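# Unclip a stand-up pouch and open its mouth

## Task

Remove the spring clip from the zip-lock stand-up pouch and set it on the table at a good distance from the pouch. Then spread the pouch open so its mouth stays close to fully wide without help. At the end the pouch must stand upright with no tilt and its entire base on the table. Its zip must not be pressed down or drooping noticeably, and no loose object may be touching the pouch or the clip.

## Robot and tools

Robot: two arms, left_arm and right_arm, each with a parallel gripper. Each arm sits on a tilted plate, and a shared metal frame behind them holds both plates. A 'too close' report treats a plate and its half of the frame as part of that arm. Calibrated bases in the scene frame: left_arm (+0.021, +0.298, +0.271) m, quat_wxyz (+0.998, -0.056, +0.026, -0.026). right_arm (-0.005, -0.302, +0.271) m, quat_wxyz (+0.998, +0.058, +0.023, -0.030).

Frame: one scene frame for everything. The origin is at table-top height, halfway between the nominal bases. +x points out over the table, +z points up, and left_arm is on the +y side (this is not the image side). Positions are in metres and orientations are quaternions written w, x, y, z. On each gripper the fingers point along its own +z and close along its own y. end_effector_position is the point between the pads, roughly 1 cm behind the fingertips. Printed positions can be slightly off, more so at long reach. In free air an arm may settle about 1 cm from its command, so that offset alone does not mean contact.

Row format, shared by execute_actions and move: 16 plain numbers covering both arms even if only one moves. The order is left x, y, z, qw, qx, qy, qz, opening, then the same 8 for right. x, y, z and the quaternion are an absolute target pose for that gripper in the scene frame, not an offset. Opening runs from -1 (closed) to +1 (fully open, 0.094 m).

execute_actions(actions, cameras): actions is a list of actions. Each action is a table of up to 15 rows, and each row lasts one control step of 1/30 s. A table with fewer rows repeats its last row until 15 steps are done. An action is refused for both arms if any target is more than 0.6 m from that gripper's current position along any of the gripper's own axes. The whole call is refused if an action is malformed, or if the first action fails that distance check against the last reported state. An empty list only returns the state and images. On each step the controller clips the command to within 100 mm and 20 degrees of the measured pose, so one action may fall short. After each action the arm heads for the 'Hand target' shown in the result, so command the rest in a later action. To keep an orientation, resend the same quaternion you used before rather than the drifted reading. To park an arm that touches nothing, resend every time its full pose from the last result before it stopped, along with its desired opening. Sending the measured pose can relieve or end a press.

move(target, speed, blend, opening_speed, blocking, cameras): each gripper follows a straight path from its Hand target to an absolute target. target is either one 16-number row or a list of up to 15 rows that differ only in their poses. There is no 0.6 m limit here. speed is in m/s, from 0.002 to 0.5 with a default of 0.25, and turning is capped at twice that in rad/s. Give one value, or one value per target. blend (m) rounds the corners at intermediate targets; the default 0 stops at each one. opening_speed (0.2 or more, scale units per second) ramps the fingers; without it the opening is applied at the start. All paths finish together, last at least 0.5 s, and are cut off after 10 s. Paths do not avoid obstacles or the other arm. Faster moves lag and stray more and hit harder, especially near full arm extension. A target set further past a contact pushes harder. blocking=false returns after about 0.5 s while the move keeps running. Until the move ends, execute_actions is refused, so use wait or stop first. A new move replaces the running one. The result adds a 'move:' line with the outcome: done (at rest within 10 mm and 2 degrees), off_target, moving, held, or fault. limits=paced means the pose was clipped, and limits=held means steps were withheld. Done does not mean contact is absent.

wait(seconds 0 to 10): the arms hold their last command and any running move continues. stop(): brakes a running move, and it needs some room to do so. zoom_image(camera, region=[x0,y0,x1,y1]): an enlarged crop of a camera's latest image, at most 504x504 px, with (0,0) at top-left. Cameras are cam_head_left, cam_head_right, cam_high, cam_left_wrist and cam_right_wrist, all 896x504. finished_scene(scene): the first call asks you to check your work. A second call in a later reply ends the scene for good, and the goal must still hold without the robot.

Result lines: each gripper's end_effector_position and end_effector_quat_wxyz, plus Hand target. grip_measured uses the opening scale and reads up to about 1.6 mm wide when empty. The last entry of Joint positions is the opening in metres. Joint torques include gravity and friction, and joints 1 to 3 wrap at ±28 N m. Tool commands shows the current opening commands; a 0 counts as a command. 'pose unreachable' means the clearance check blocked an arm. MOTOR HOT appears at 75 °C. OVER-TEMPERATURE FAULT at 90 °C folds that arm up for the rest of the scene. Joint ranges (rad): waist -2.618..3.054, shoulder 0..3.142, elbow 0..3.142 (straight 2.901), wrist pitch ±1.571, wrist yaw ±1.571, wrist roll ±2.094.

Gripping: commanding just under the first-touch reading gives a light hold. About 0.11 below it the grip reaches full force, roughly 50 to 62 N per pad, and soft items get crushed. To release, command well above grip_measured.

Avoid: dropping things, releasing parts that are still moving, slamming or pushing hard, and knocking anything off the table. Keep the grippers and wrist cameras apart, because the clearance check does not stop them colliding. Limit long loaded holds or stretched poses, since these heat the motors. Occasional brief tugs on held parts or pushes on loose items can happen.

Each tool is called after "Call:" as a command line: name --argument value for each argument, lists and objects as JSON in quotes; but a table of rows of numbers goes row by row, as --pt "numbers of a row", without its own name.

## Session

Call:
execute_actions --actions '[]'

Call:
zoom_image --camera "cam_head_left" --region '[400, 20, 700, 300]'

Call:
zoom_image --camera "cam_head_right" --region '[400, 20, 700, 300]'

Call:
zoom_image --camera "cam_high" --region '[340, 150, 580, 380]'

Scene clock: 0.00 s.
left_arm: end_effector_position=(+0.6061, +0.2954, +0.0972) grip_measured=+1.000 end_effector_quat_wxyz=(+0.636, -0.293, +0.710, -0.078) | right_arm: end_effector_position=(+0.4022, -0.4491, +0.3829) grip_measured=+1.000 end_effector_quat_wxyz=(+0.159, +0.748, +0.624, -0.160)
Joint positions: left_arm=[-0.031 3.115 1.59 1.423 -0.364 -0.457 0.094] | right_arm=[-0.032 2.077 1.901 -1.339 0.567 1.654 0.094]
Joint velocities: left_arm=[0.002 0.002 -0.012 -0.022 -0.037 -0.081 0] | right_arm=[-0.002 -0.002 -0.012 -0.007 0.022 -0.022 0]
Joint torques (N m): no reading
Motor temperatures (°C): left_arm=[26 38 35 32 25 26 28] | right_arm=[26 39 35 30 24 24 23]
Heat: left arm: 38 °C; right arm: 39 °C.
Hand target: left_arm +0.6097, +0.2939, +0.1037; +0.641, -0.291, +0.706, -0.080 | right_arm +0.4023, -0.4510, +0.3898; +0.168, +0.747, +0.623, -0.161
Tool commands: left_gripper/opening=+1.0 right_gripper/opening=+1.0

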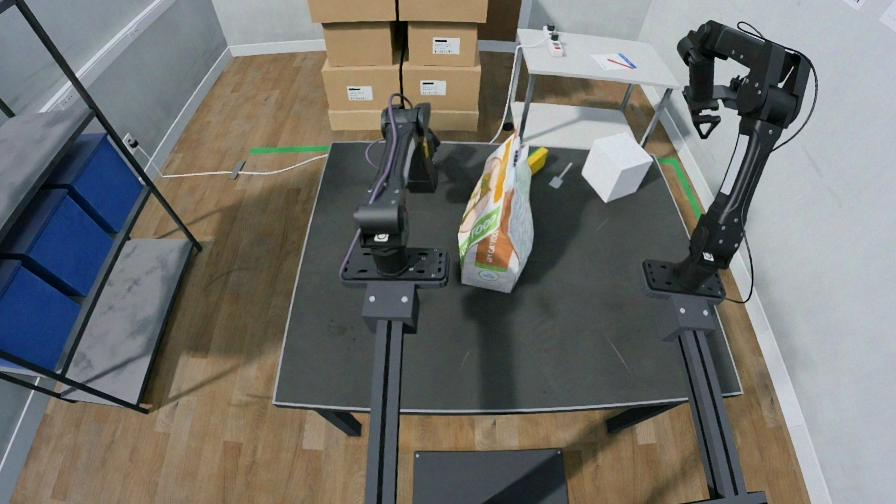

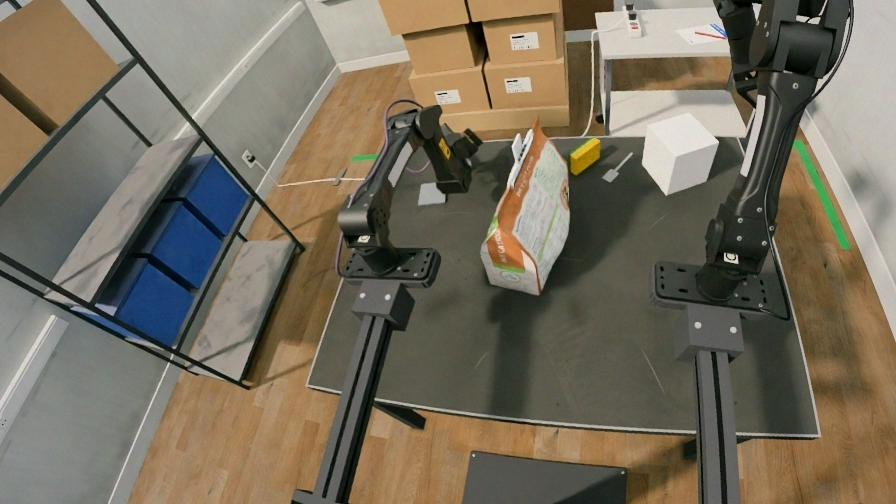

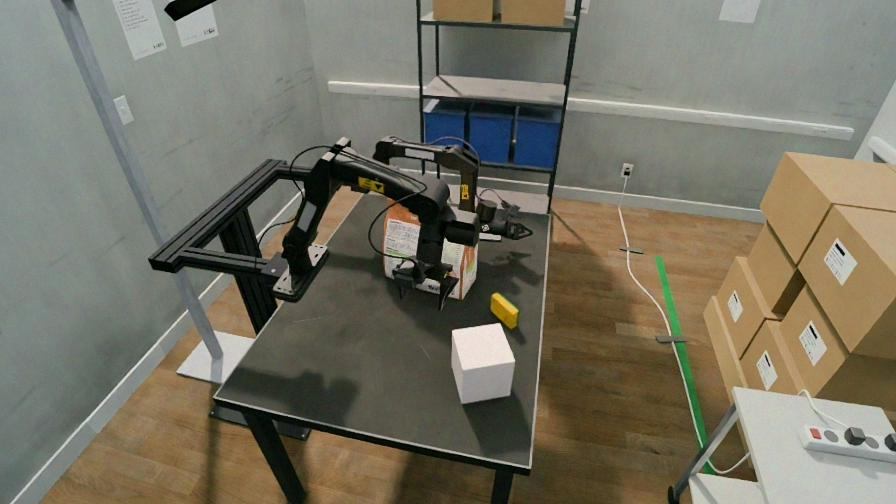

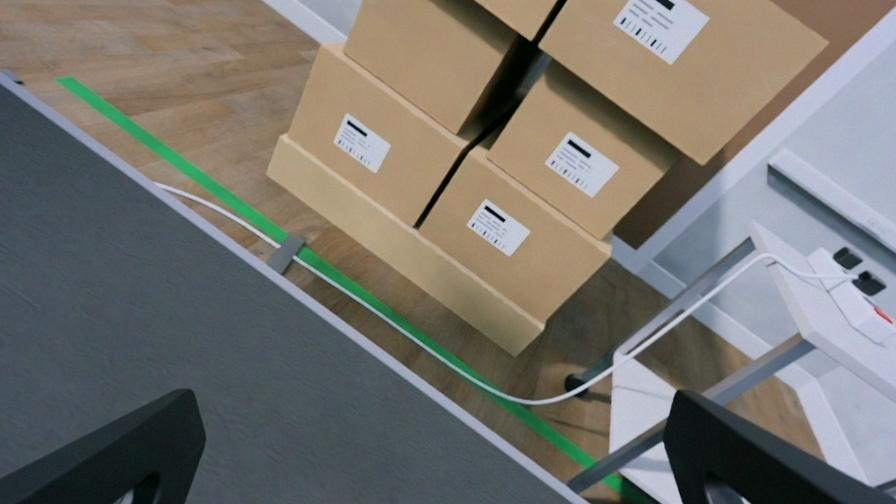

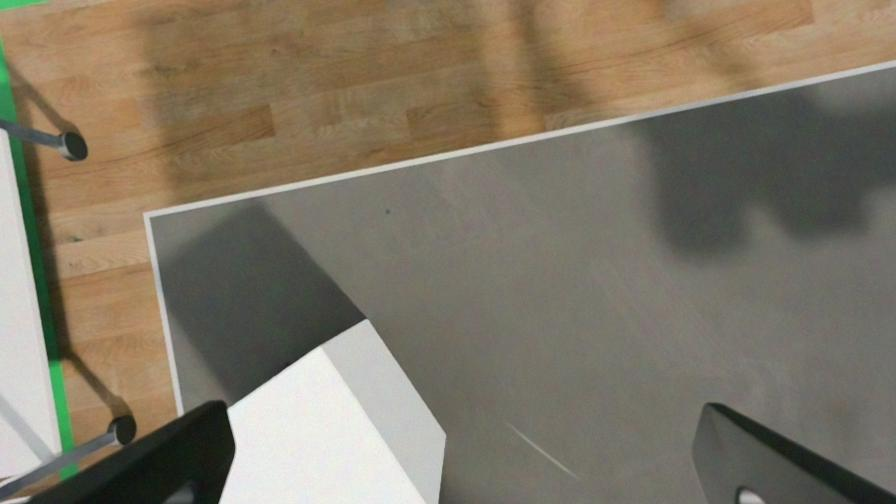

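Scaled by 1.680 from the camera's 896x504 image, which has a finer 1280x720 frame.

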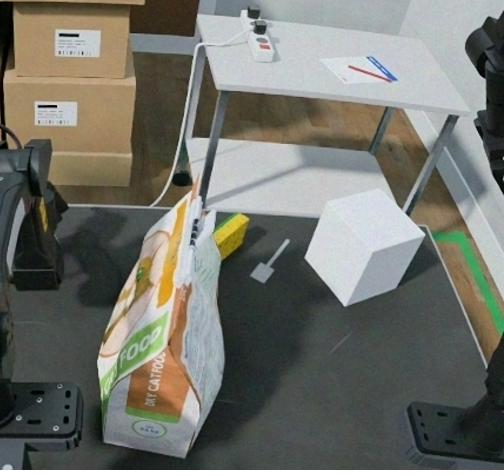

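Scaled by 1.680 from the camera's 896x504 image, which has a finer 1280x720 frame.

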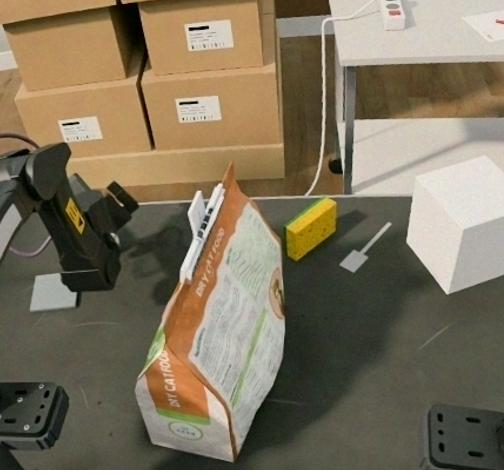

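Scaled by 2.100 from the camera's 896x504 image, which has a finer 1280x720 frame.

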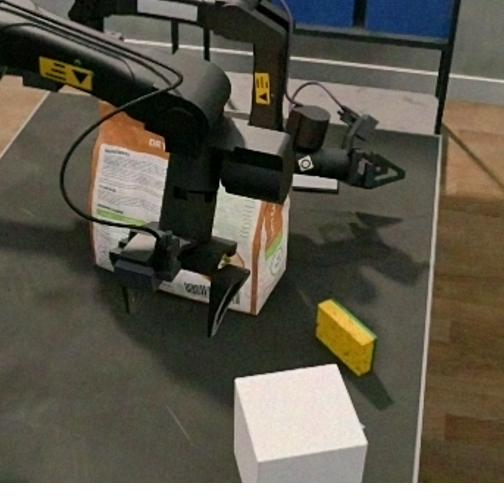

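Call:
move --pt "0.6097 0.2939 0.1037 0.641 -0.291 0.706 -0.080 1 0.36 -0.35 0.5 0.216 0.034 0.975 -0.008 1" --pt "0.6097 0.2939 0.1037 0.641 -0.291 0.706 -0.080 1 0.33 -0.06 0.55 0.3 0.034 0.953 -0.008 1" --speed 0.25

Call:
zoom_image --camera "cam_high" --region '[340, 150, 580, 380]'

Call:
zoom_image --camera "cam_head_left" --region '[420, 100, 620, 300]'

Scene clock: 6.13 s.
left_arm: end_effector_position=(+0.6061, +0.2954, +0.0972) grip_measured=+1.000 end_effector_quat_wxyz=(+0.636, -0.293, +0.710, -0.078) | right_arm: end_effector_position=(+0.3186, -0.0592, +0.5485) grip_measured=+1.000 end_effector_quat_wxyz=(+0.296, +0.030, +0.955, +0.001)
Joint positions: left_arm=[-0.031 3.115 1.59 1.423 -0.364 -0.457 0.094] | right_arm=[1.019 1.9 2.069 -1.429 0.587 0.89 0.094]
Joint velocities: left_arm=[0.007 -0.002 -0.012 -0.051 -0.007 0.022 0] | right_arm=[0.012 0.002 -0.007 -0.022 -0.007 0.022 0]
Joint torques (N m): left_arm=[-1.73 -13.37 3.23 2.25 0.03 0.03] | right_arm=[0.61 -8.29 8.49 0.87 0.47 0.07]
Motor temperatures (°C): left_arm=[26 42 35 33 25 26 28] | right_arm=[26 42 36 30 24 24 23]
Heat: left arm: 42 °C; right arm: 42 °C.
Hand target: left_arm +0.6097, +0.2939, +0.1037; +0.641, -0.291, +0.706, -0.080 | right_arm +0.3229, -0.0610, +0.5501; +0.303, +0.034, +0.952, -0.008
Off the commanded pose: left_arm 0.008 m, 1 deg | right_arm 0.012 m, 1 deg.
move: off_target (right_arm)

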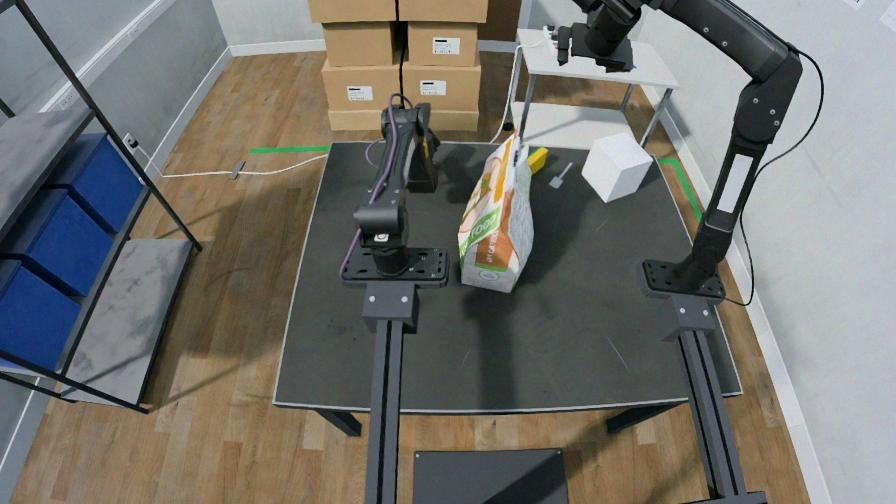

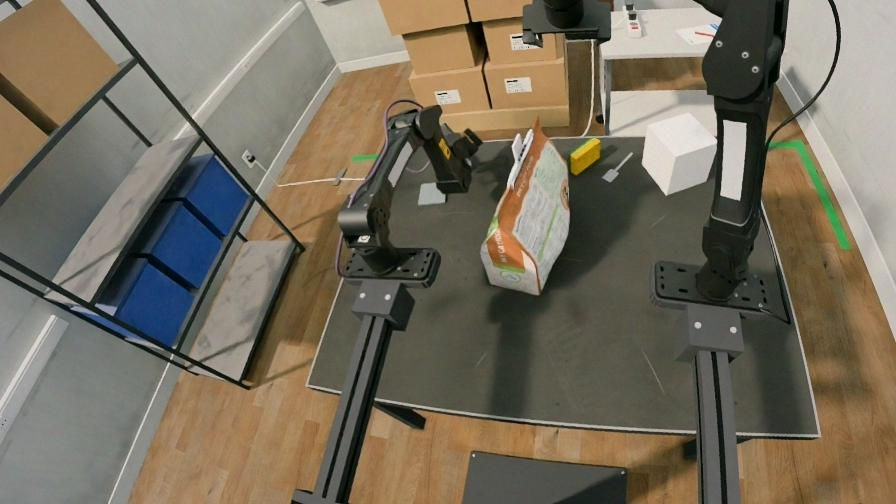

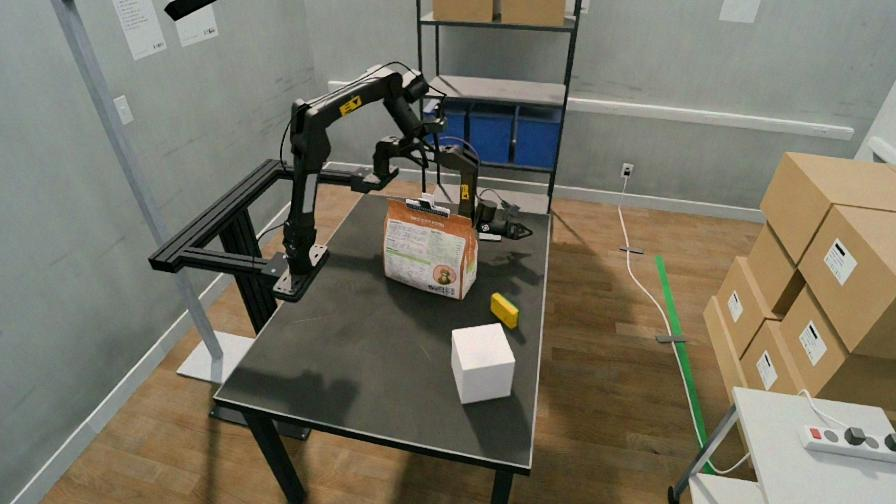

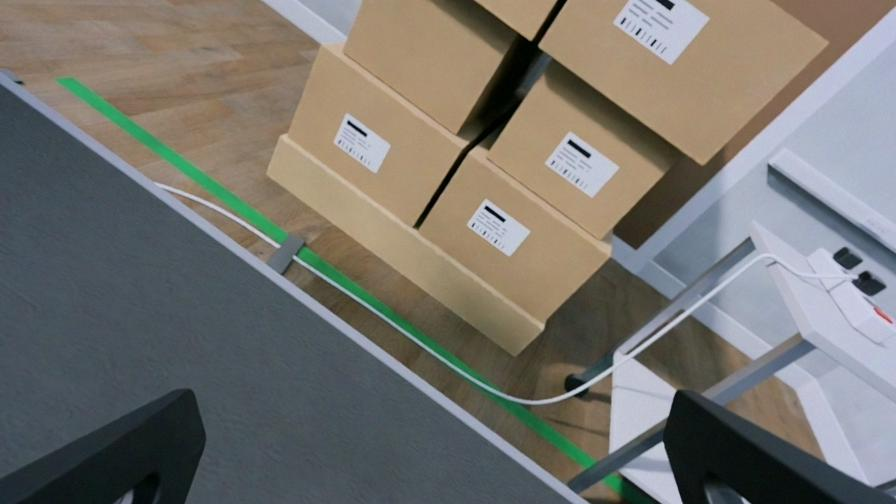

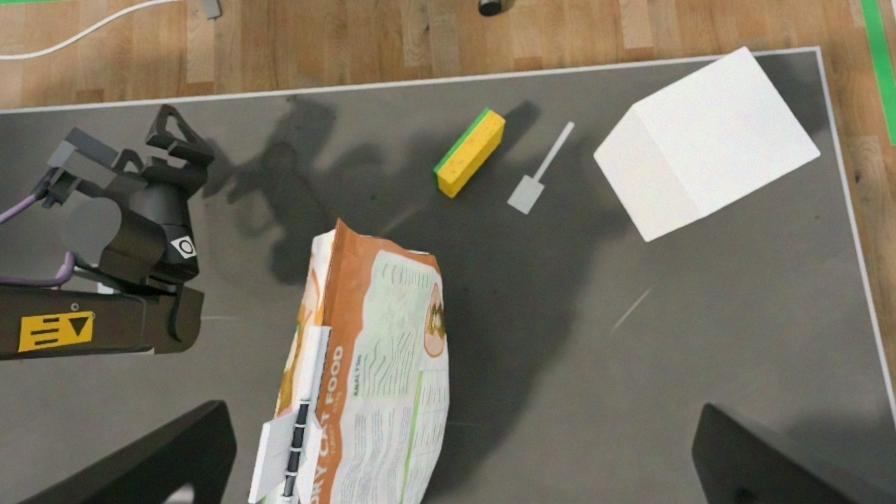

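Scaled by 2.100 from the camera's 896x504 image, which has a finer 1280x720 frame.

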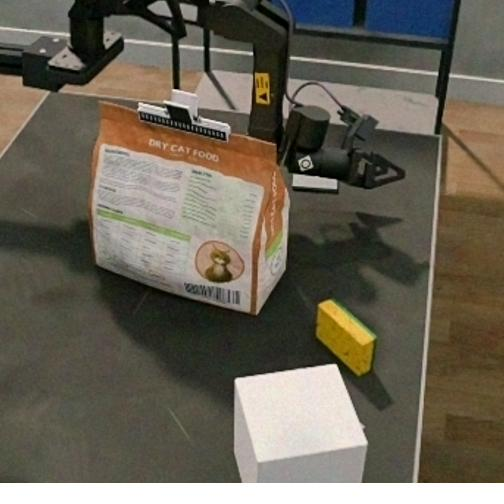

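Scaled by 2.520 from the camera's 896x504 image, which has a finer 1280x720 frame.

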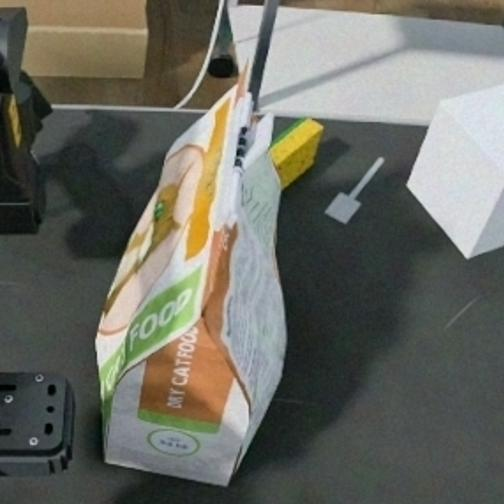

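Call:
move --pt "0.6097 0.2939 0.1037 0.641 -0.291 0.706 -0.080 1 0.24 0.0 0.55 0.2156 0.0851 0.9726 -0.0189 1" --speed 0.2 --cameras '["cam_right_wrist"]'

Call:
zoom_image --camera "cam_right_wrist" --region '[250, 100, 600, 504]'

Scene clock: 8.33 s.
left_arm: end_effector_position=(+0.6061, +0.2954, +0.0972) grip_measured=+1.000 end_effector_quat_wxyz=(+0.636, -0.293, +0.710, -0.078) | right_arm: end_effector_position=(+0.2386, -0.0005, +0.5508) grip_measured=+1.000 end_effector_quat_wxyz=(+0.255, +0.066, +0.963, +0.058)
Joint positions: left_arm=[-0.031 3.115 1.59 1.423 -0.364 -0.457 0.094] | right_arm=[1.243 1.963 2.171 -1.566 0.529 1.23 0.094]
Joint velocities: left_arm=[-0.002 -0.007 -0.027 0.007 -0.037 0.022 0] | right_arm=[0.007 0.007 0.002 0.007 0.007 0.037 0]
Joint torques (N m): left_arm=[-1.68 -13.33 3.26 2.25 0.03 0.03] | right_arm=[0.5 -8.96 7.06 0.7 0.23 0.05]
Motor temperatures (°C): left_arm=[26 43 35 34 25 26 28] | right_arm=[26 42 36 30 24 24 23]
Heat: left arm: 43 °C; right arm: 42 °C.
Hand target: left_arm +0.6097, +0.2939, +0.1037; +0.641, -0.291, +0.706, -0.080 | right_arm +0.2392, -0.0015, +0.5493; +0.253, +0.068, +0.964, +0.052
Off the commanded pose: left_arm 0.008 m, 1 deg | right_arm 0.002 m, 10 deg.
joint sent to its limit (right arm) — joint 4 (wrist pitch), lower limit. The joint targets are off in orientation, not in position.
move: off_target (right_arm)
Images, in order (width x height): cam_right_wrist 896x504.

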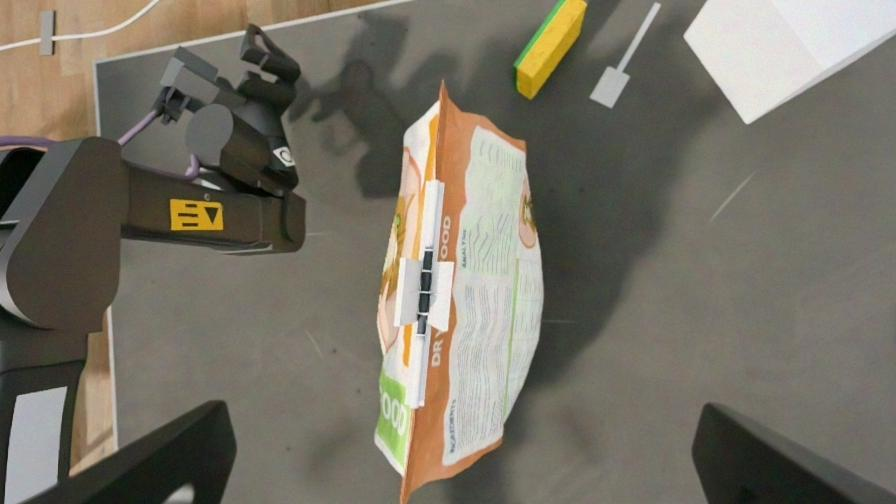

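Scaled by 1.248 from the camera's 896x504 image, which has a finer 1280x720 frame.

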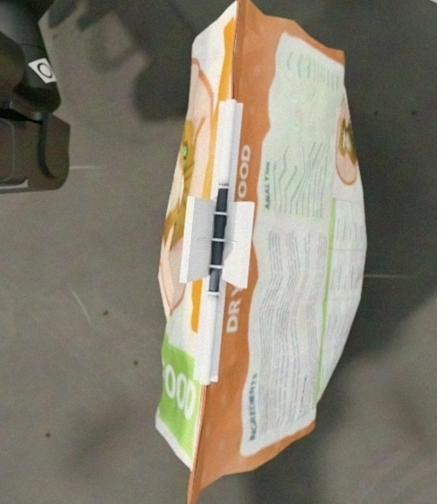

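Call:
execute_actions --actions '[]'

Scene clock: 9.23 s.
left_arm: end_effector_position=(+0.6061, +0.2954, +0.0972) grip_measured=+1.000 end_effector_quat_wxyz=(+0.636, -0.293, +0.710, -0.078) | right_arm: end_effector_position=(+0.2385, -0.0005, +0.5507) grip_measured=+1.000 end_effector_quat_wxyz=(+0.255, +0.067, +0.963, +0.058)
Joint positions: left_arm=[-0.031 3.115 1.59 1.423 -0.364 -0.457 0.094] | right_arm=[1.243 1.963 2.171 -1.566 0.528 1.231 0.094]
Joint velocities: left_arm=[0.012 -0.022 0.002 -0.022 0.037 -0.007 0] | right_arm=[0.007 -0.012 0.002 -0.051 -0.007 0.037 0]
Joint torques (N m): left_arm=[-1.69 -13.34 3.23 2.25 0.03 0.03] | right_arm=[0.49 -9.01 7.1 0.71 0.25 0.05]
Motor temperatures (°C): left_arm=[26 43 35 34 25 26 28] | right_arm=[26 42 36 30 24 24 23]
Heat: left arm: 43 °C; right arm: 42 °C.
Hand target: left_arm +0.6097, +0.2939, +0.1037; +0.641, -0.291, +0.706, -0.080 | right_arm +0.2392, -0.0015, +0.5493; +0.253, +0.068, +0.964, +0.052
Tool commands: left_gripper/opening=+1.0 right_gripper/opening=+1.0
Off the commanded pose: left_arm 0.008 m, 1 deg | right_arm 0.002 m, 10 deg.

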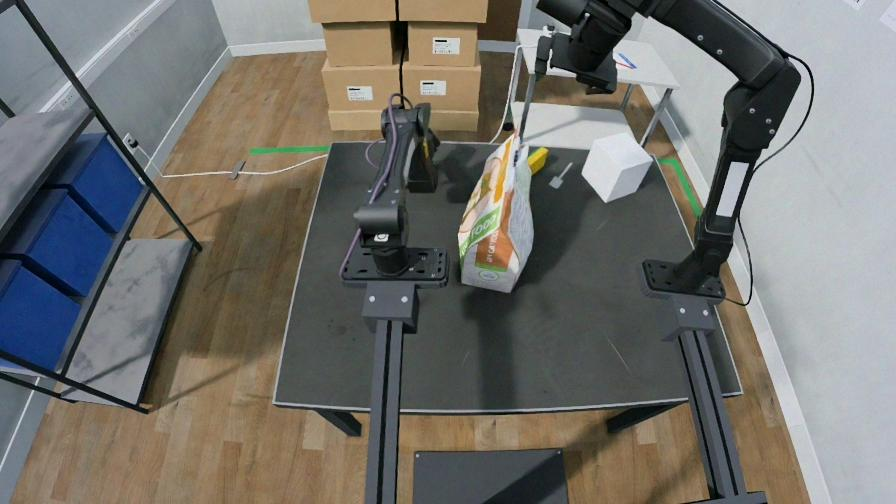

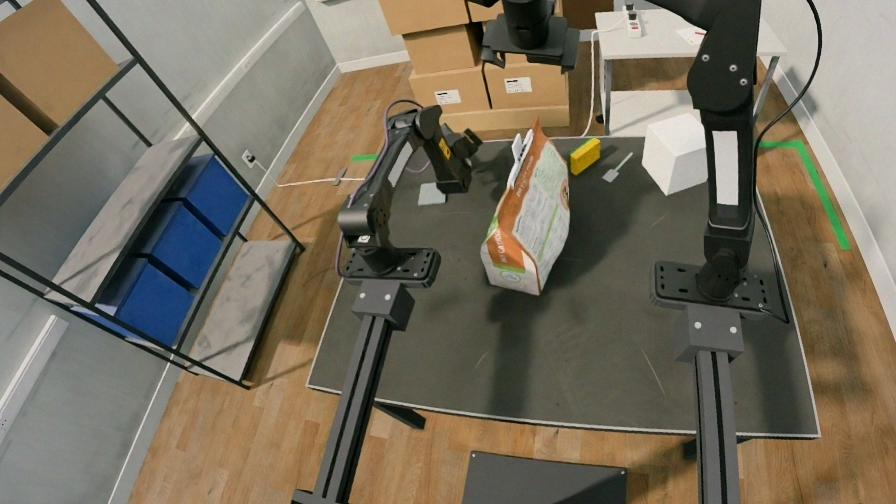

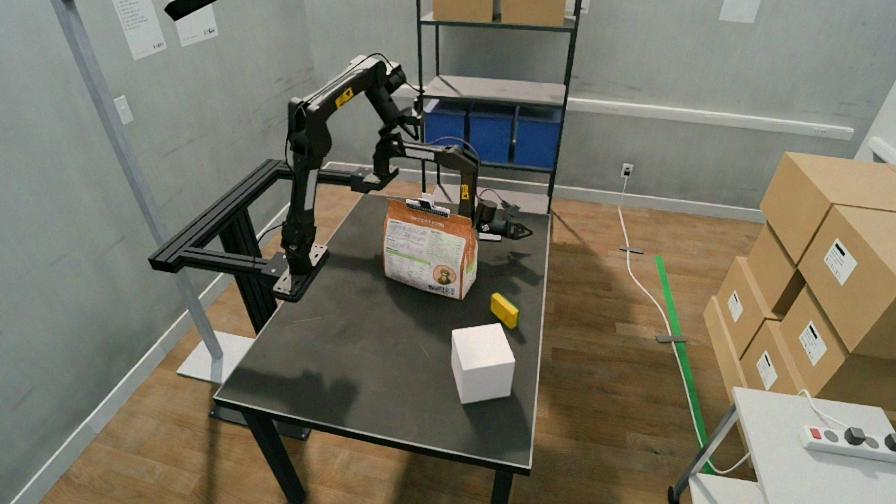

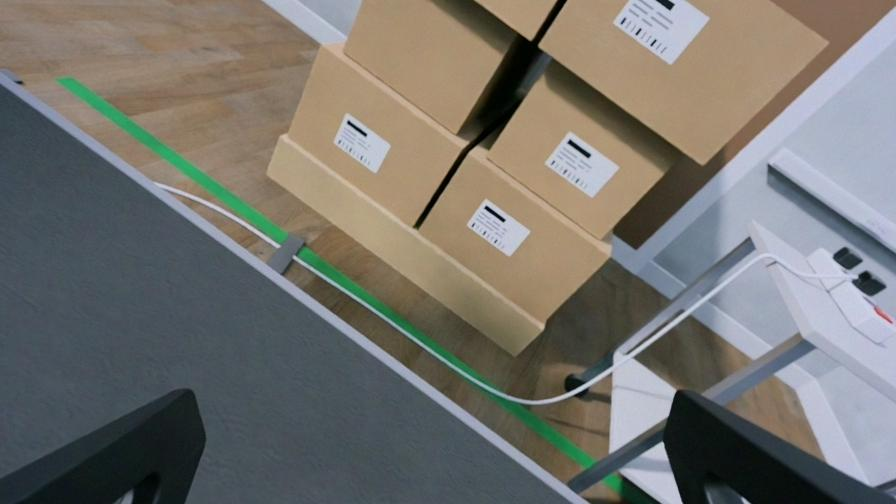

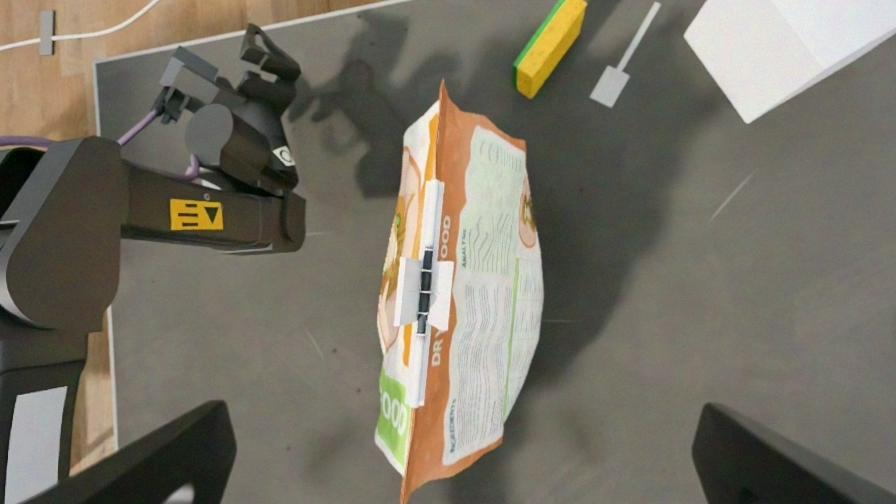

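Call:
move --target '[0.6097,0.2939,0.1037,0.641,-0.291,0.706,-0.080,1,0.285,0.03,0.475,0.2156,0.0851,0.9726,-0.0189,1]' --speed 0.2 --cameras '["cam_right_wrist","cam_head_right"]'

Scene clock: 10.53 s.
left_arm: end_effector_position=(+0.6061, +0.2954, +0.0972) grip_measured=+1.000 end_effector_quat_wxyz=(+0.636, -0.293, +0.710, -0.078) | right_arm: end_effector_position=(+0.2838, +0.0311, +0.4713) grip_measured=+1.000 end_effector_quat_wxyz=(+0.216, +0.086, +0.972, -0.015)
Joint positions: left_arm=[-0.031 3.115 1.59 1.423 -0.364 -0.457 0.094] | right_arm=[1.151 2.261 2.326 -1.567 0.504 1.225 0.094]
Joint velocities: left_arm=[0.002 0.007 -0.002 0.051 -0.007 -0.007 0] | right_arm=[-0.002 -0.002 0.012 -0.007 -0.081 0.022 0]
Joint torques (N m): left_arm=[-1.68 -13.35 3.26 2.24 0.03 0.03] | right_arm=[0.9 -12.52 8.23 0.39 0.23 -0.04]
Motor temperatures (°C): left_arm=[26 44 35 34 25 26 28] | right_arm=[26 43 36 30 24 24 23]
Heat: left arm: 44 °C; right arm: 43 °C.
Hand target: left_arm +0.6097, +0.2939, +0.1037; +0.641, -0.291, +0.706, -0.080 | right_arm +0.2845, +0.0307, +0.4746; +0.218, +0.084, +0.972, -0.015
Off the commanded pose: left_arm 0.008 m, 1 deg | right_arm 0.004 m, 0 deg.
joint sent to its limit (right arm) — joint 4 (wrist pitch), lower limit. The joint targets still meet the commanded pose.
move: done
Images, in order (width x height): cam_head_right 896x504, cam_right_wrist 896x504.

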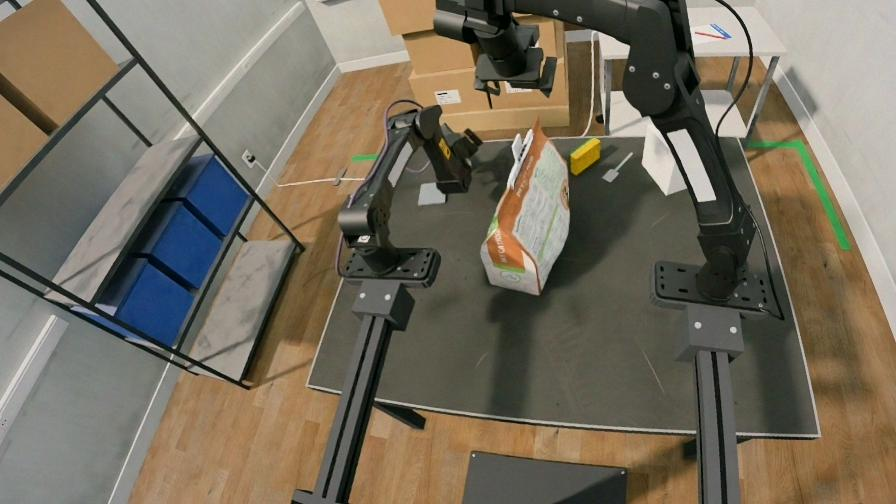

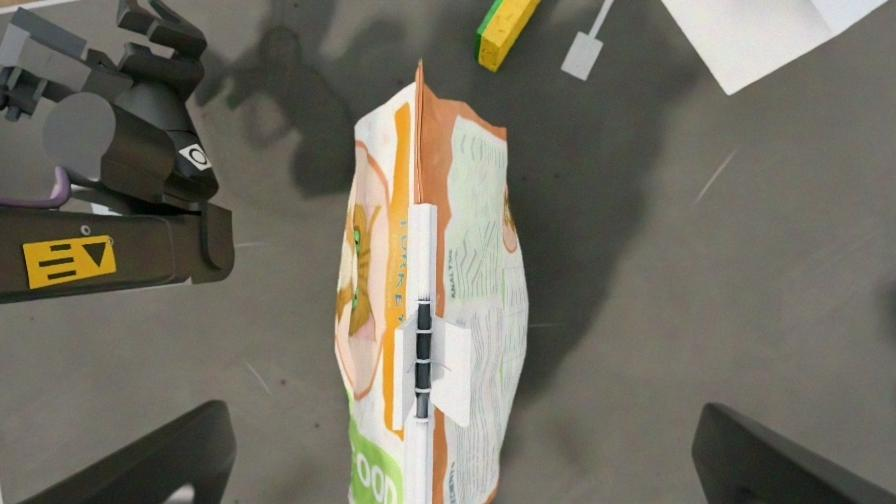

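Call:
move --target '[0.6097,0.2939,0.1037,0.641,-0.291,0.706,-0.080,1,0.27,0.039,0.415,0.1736,0.0855,0.981,-0.015,1]' --speed 0.12 --cameras '["cam_right_wrist","cam_head_right","cam_high","cam_head_left"]'

Call:
zoom_image --camera "cam_high" --region '[340, 100, 560, 310]'

Call:
zoom_image --camera "cam_head_right" --region '[400, 20, 640, 200]'

Scene clock: 12.80 s.
left_arm: end_effector_position=(+0.6061, +0.2954, +0.0972) grip_measured=+1.000 end_effector_quat_wxyz=(+0.636, -0.293, +0.710, -0.078) | right_arm: end_effector_position=(+0.2680, +0.0415, +0.4057) grip_measured=+1.000 end_effector_quat_wxyz=(+0.169, +0.077, +0.982, -0.027)
Joint positions: left_arm=[-0.031 3.115 1.59 1.423 -0.364 -0.457 0.094] | right_arm=[1.151 2.261 2.083 -1.389 0.425 1.23 0.094]
Joint velocities: left_arm=[-0.002 0.012 -0.012 0.022 0.022 -0.051 0] | right_arm=[0.007 -0.012 -0.022 0.066 -0.007 0.095 0]
Joint torques (N m): left_arm=[-1.7 -13.33 3.22 2.25 0.02 0.02] | right_arm=[0.54 -15.72 5.72 0.49 0.16 0.07]
Motor temperatures (°C): left_arm=[26 44 35 34 25 26 28] | right_arm=[26 44 36 30 24 24 23]
Heat: left arm: 44 °C; right arm: 44 °C.
Hand target: left_arm +0.6097, +0.2939, +0.1037; +0.641, -0.291, +0.706, -0.080 | right_arm +0.2702, +0.0391, +0.4151; +0.173, +0.085, +0.981, -0.015
Off the commanded pose: left_arm 0.008 m, 1 deg | right_arm 0.010 m, 2 deg.
move: done
Images, in order (width x height): cam_head_left 896x504, cam_head_right 896x504, cam_high 896x504, cam_right_wrist 896x504.

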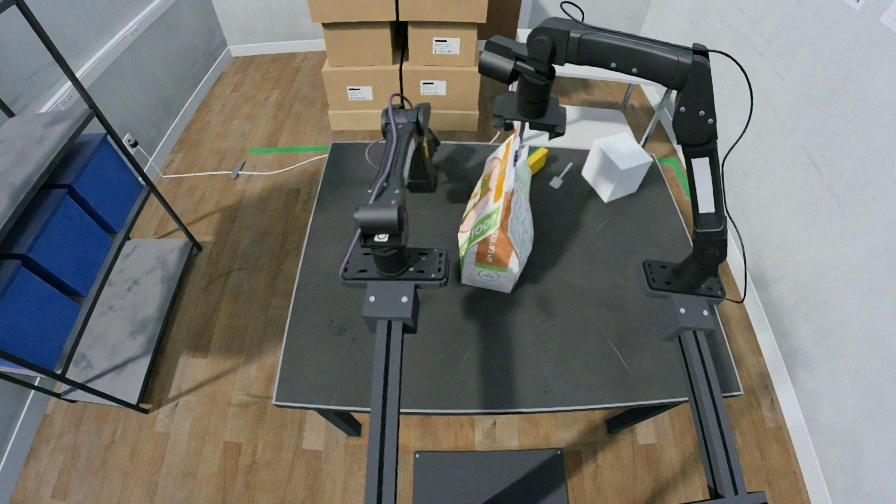

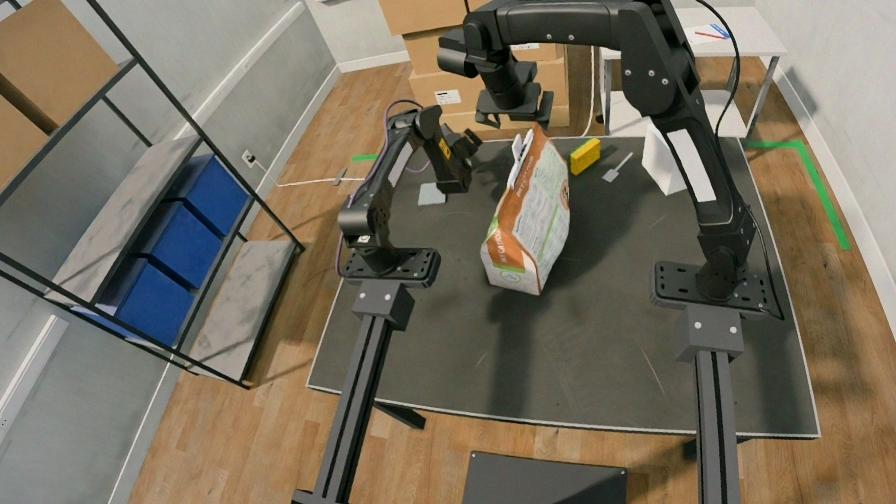

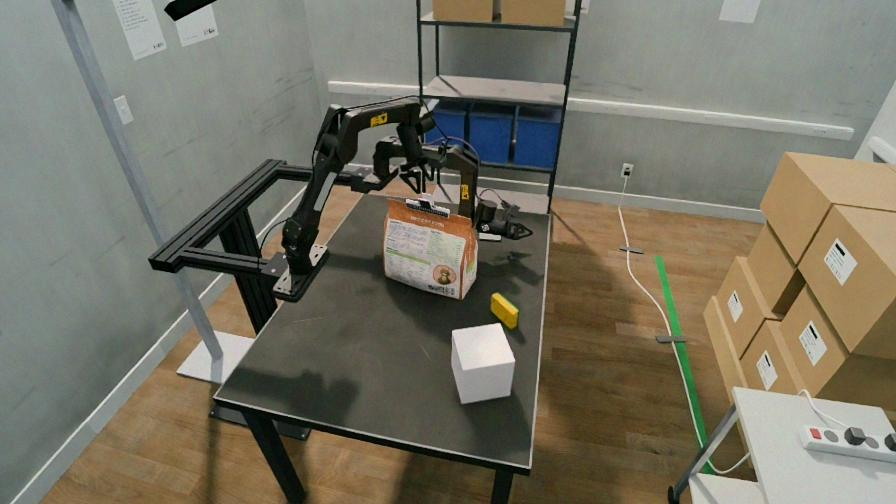

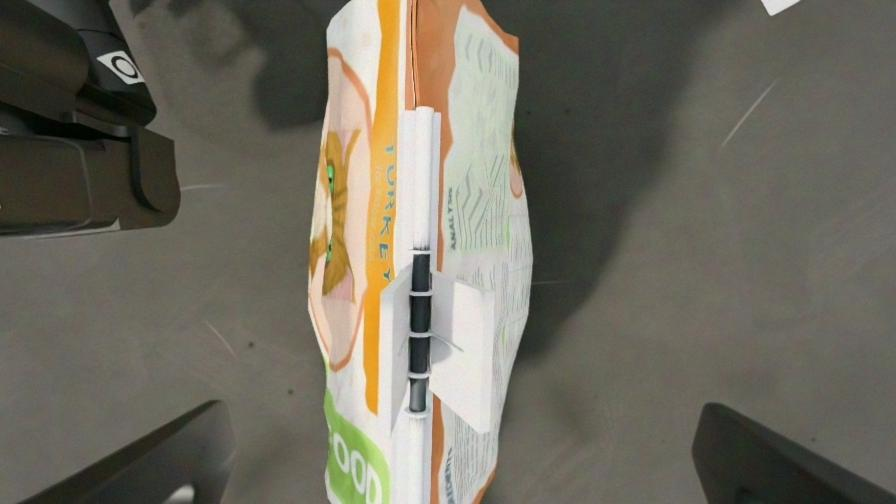

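Scaled by 2.291 from the camera's 896x504 image, which has a finer 1280x720 frame.

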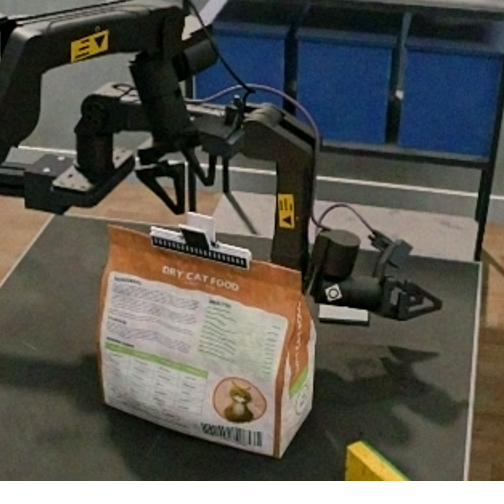

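Scaled by 2.100 from the camera's 896x504 image, which has a finer 1280x720 frame.

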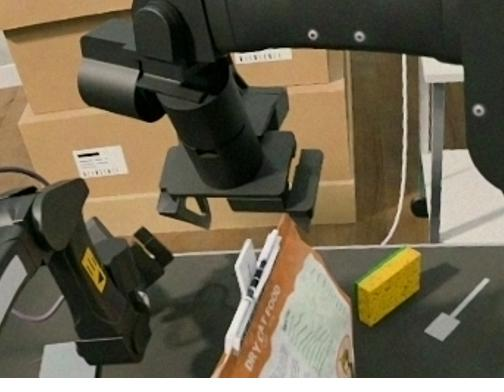

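Call:
move --target '[0.6097,0.2939,0.1037,0.641,-0.291,0.706,-0.080,1,0.27,0.046,0.377,0.130,0.0866,0.9877,-0.0114,1]' --speed 0.08 --cameras '["cam_right_wrist","cam_head_right","cam_high","cam_head_left"]'

Call:
zoom_image --camera "cam_high" --region '[370, 140, 490, 260]'

Call:
zoom_image --camera "cam_head_right" --region '[450, 80, 590, 220]'

Scene clock: 14.83 s.
left_arm: end_effector_position=(+0.6061, +0.2954, +0.0972) grip_measured=+1.000 end_effector_quat_wxyz=(+0.636, -0.293, +0.710, -0.078) | right_arm: end_effector_position=(+0.2698, +0.0464, +0.3854) grip_measured=+1.000 end_effector_quat_wxyz=(+0.134, +0.089, +0.987, -0.005)
Joint positions: left_arm=[-0.031 3.115 1.59 1.423 -0.364 -0.457 0.094] | right_arm=[1.118 2.261 2.023 -1.307 0.343 1.219 0.094]
Joint velocities: left_arm=[0.002 -0.012 0.007 -0.022 0.022 -0.007 0] | right_arm=[-0.007 -0.012 0.002 -0.007 -0.007 0.066 0]
Joint torques (N m): left_arm=[-1.69 -13.33 3.23 2.25 0.03 0.03] | right_arm=[0.73 -12.19 5.82 0.53 0.11 -0.02]
Motor temperatures (°C): left_arm=[26 45 35 34 25 26 28] | right_arm=[26 46 36 30 24 24 23]
Heat: left arm: 45 °C; right arm: 46 °C.
Hand target: left_arm +0.6097, +0.2939, +0.1037; +0.641, -0.291, +0.706, -0.080 | right_arm +0.2700, +0.0459, +0.3770; +0.130, +0.087, +0.988, -0.012
Off the commanded pose: left_arm 0.008 m, 1 deg | right_arm 0.008 m, 1 deg.
move: done
Images, in order (width x height): cam_head_left 896x504, cam_head_right 896x504, cam_high 896x504, cam_right_wrist 896x504.

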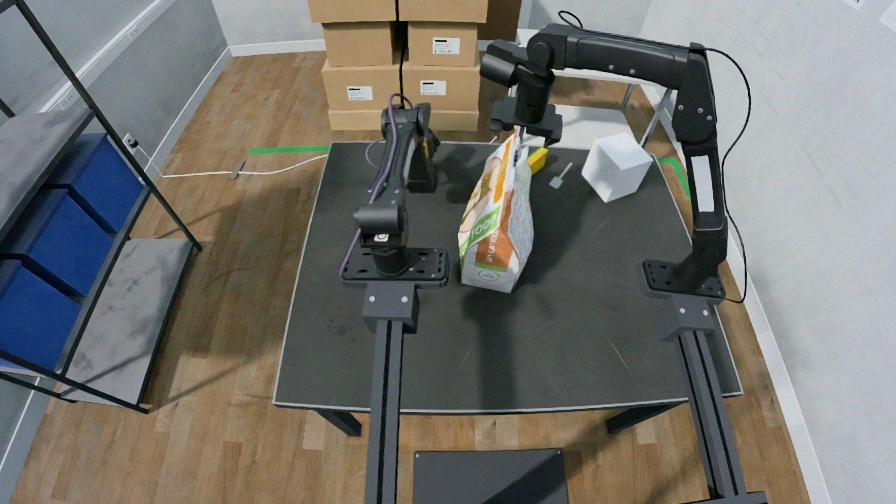

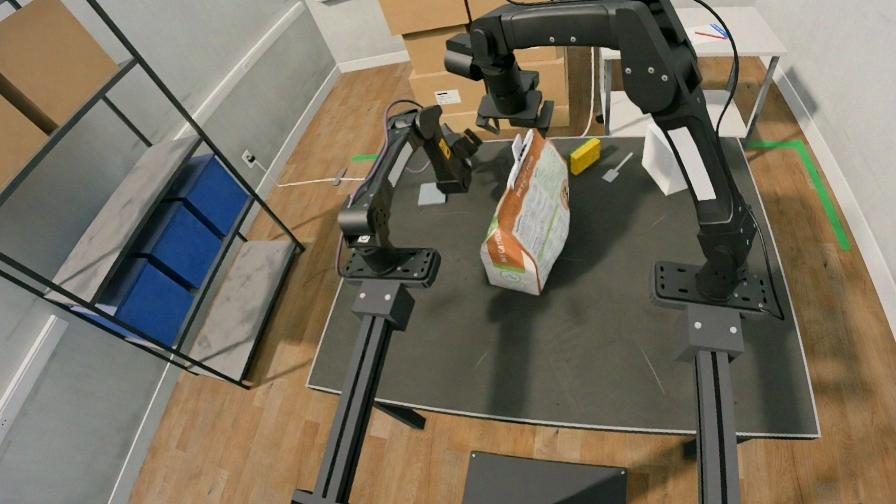

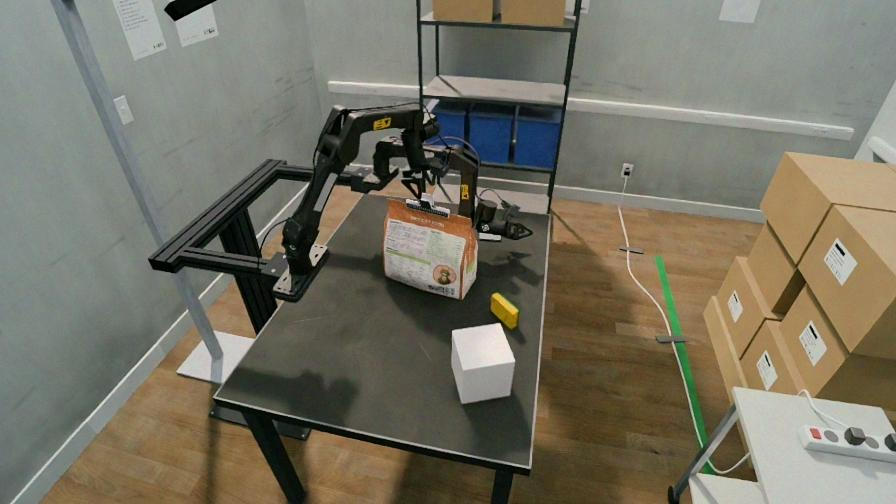

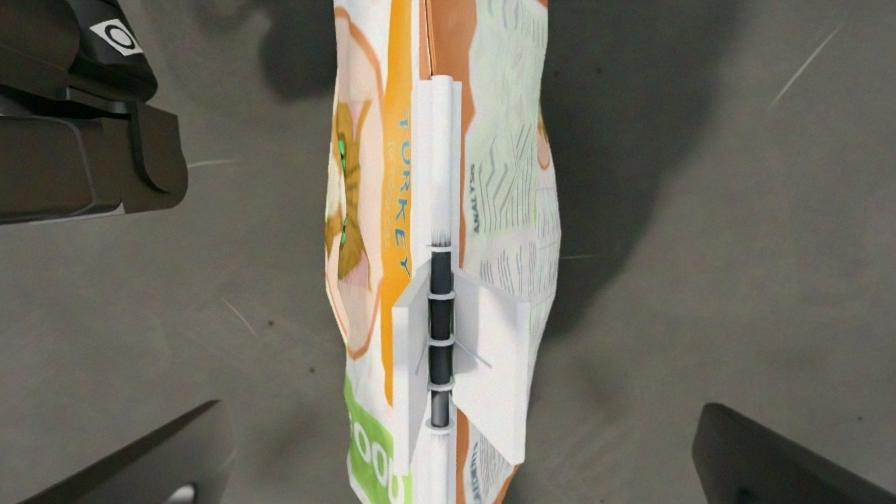

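Scaled by 4.200 from the camera's 896x504 image, which has a finer 1280x720 frame.

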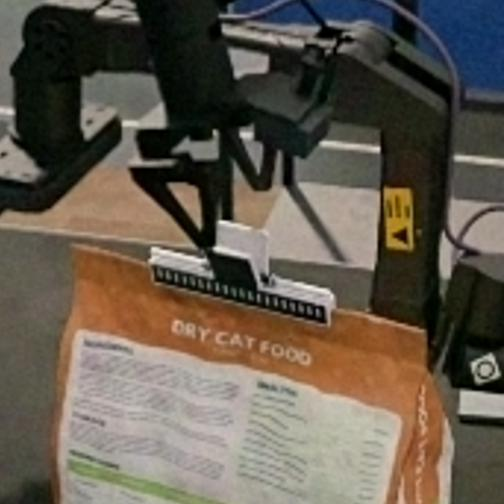

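Scaled by 3.600 from the camera's 896x504 image, which has a finer 1280x720 frame.

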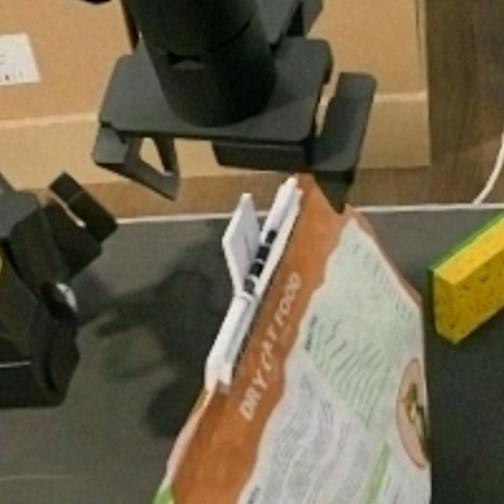

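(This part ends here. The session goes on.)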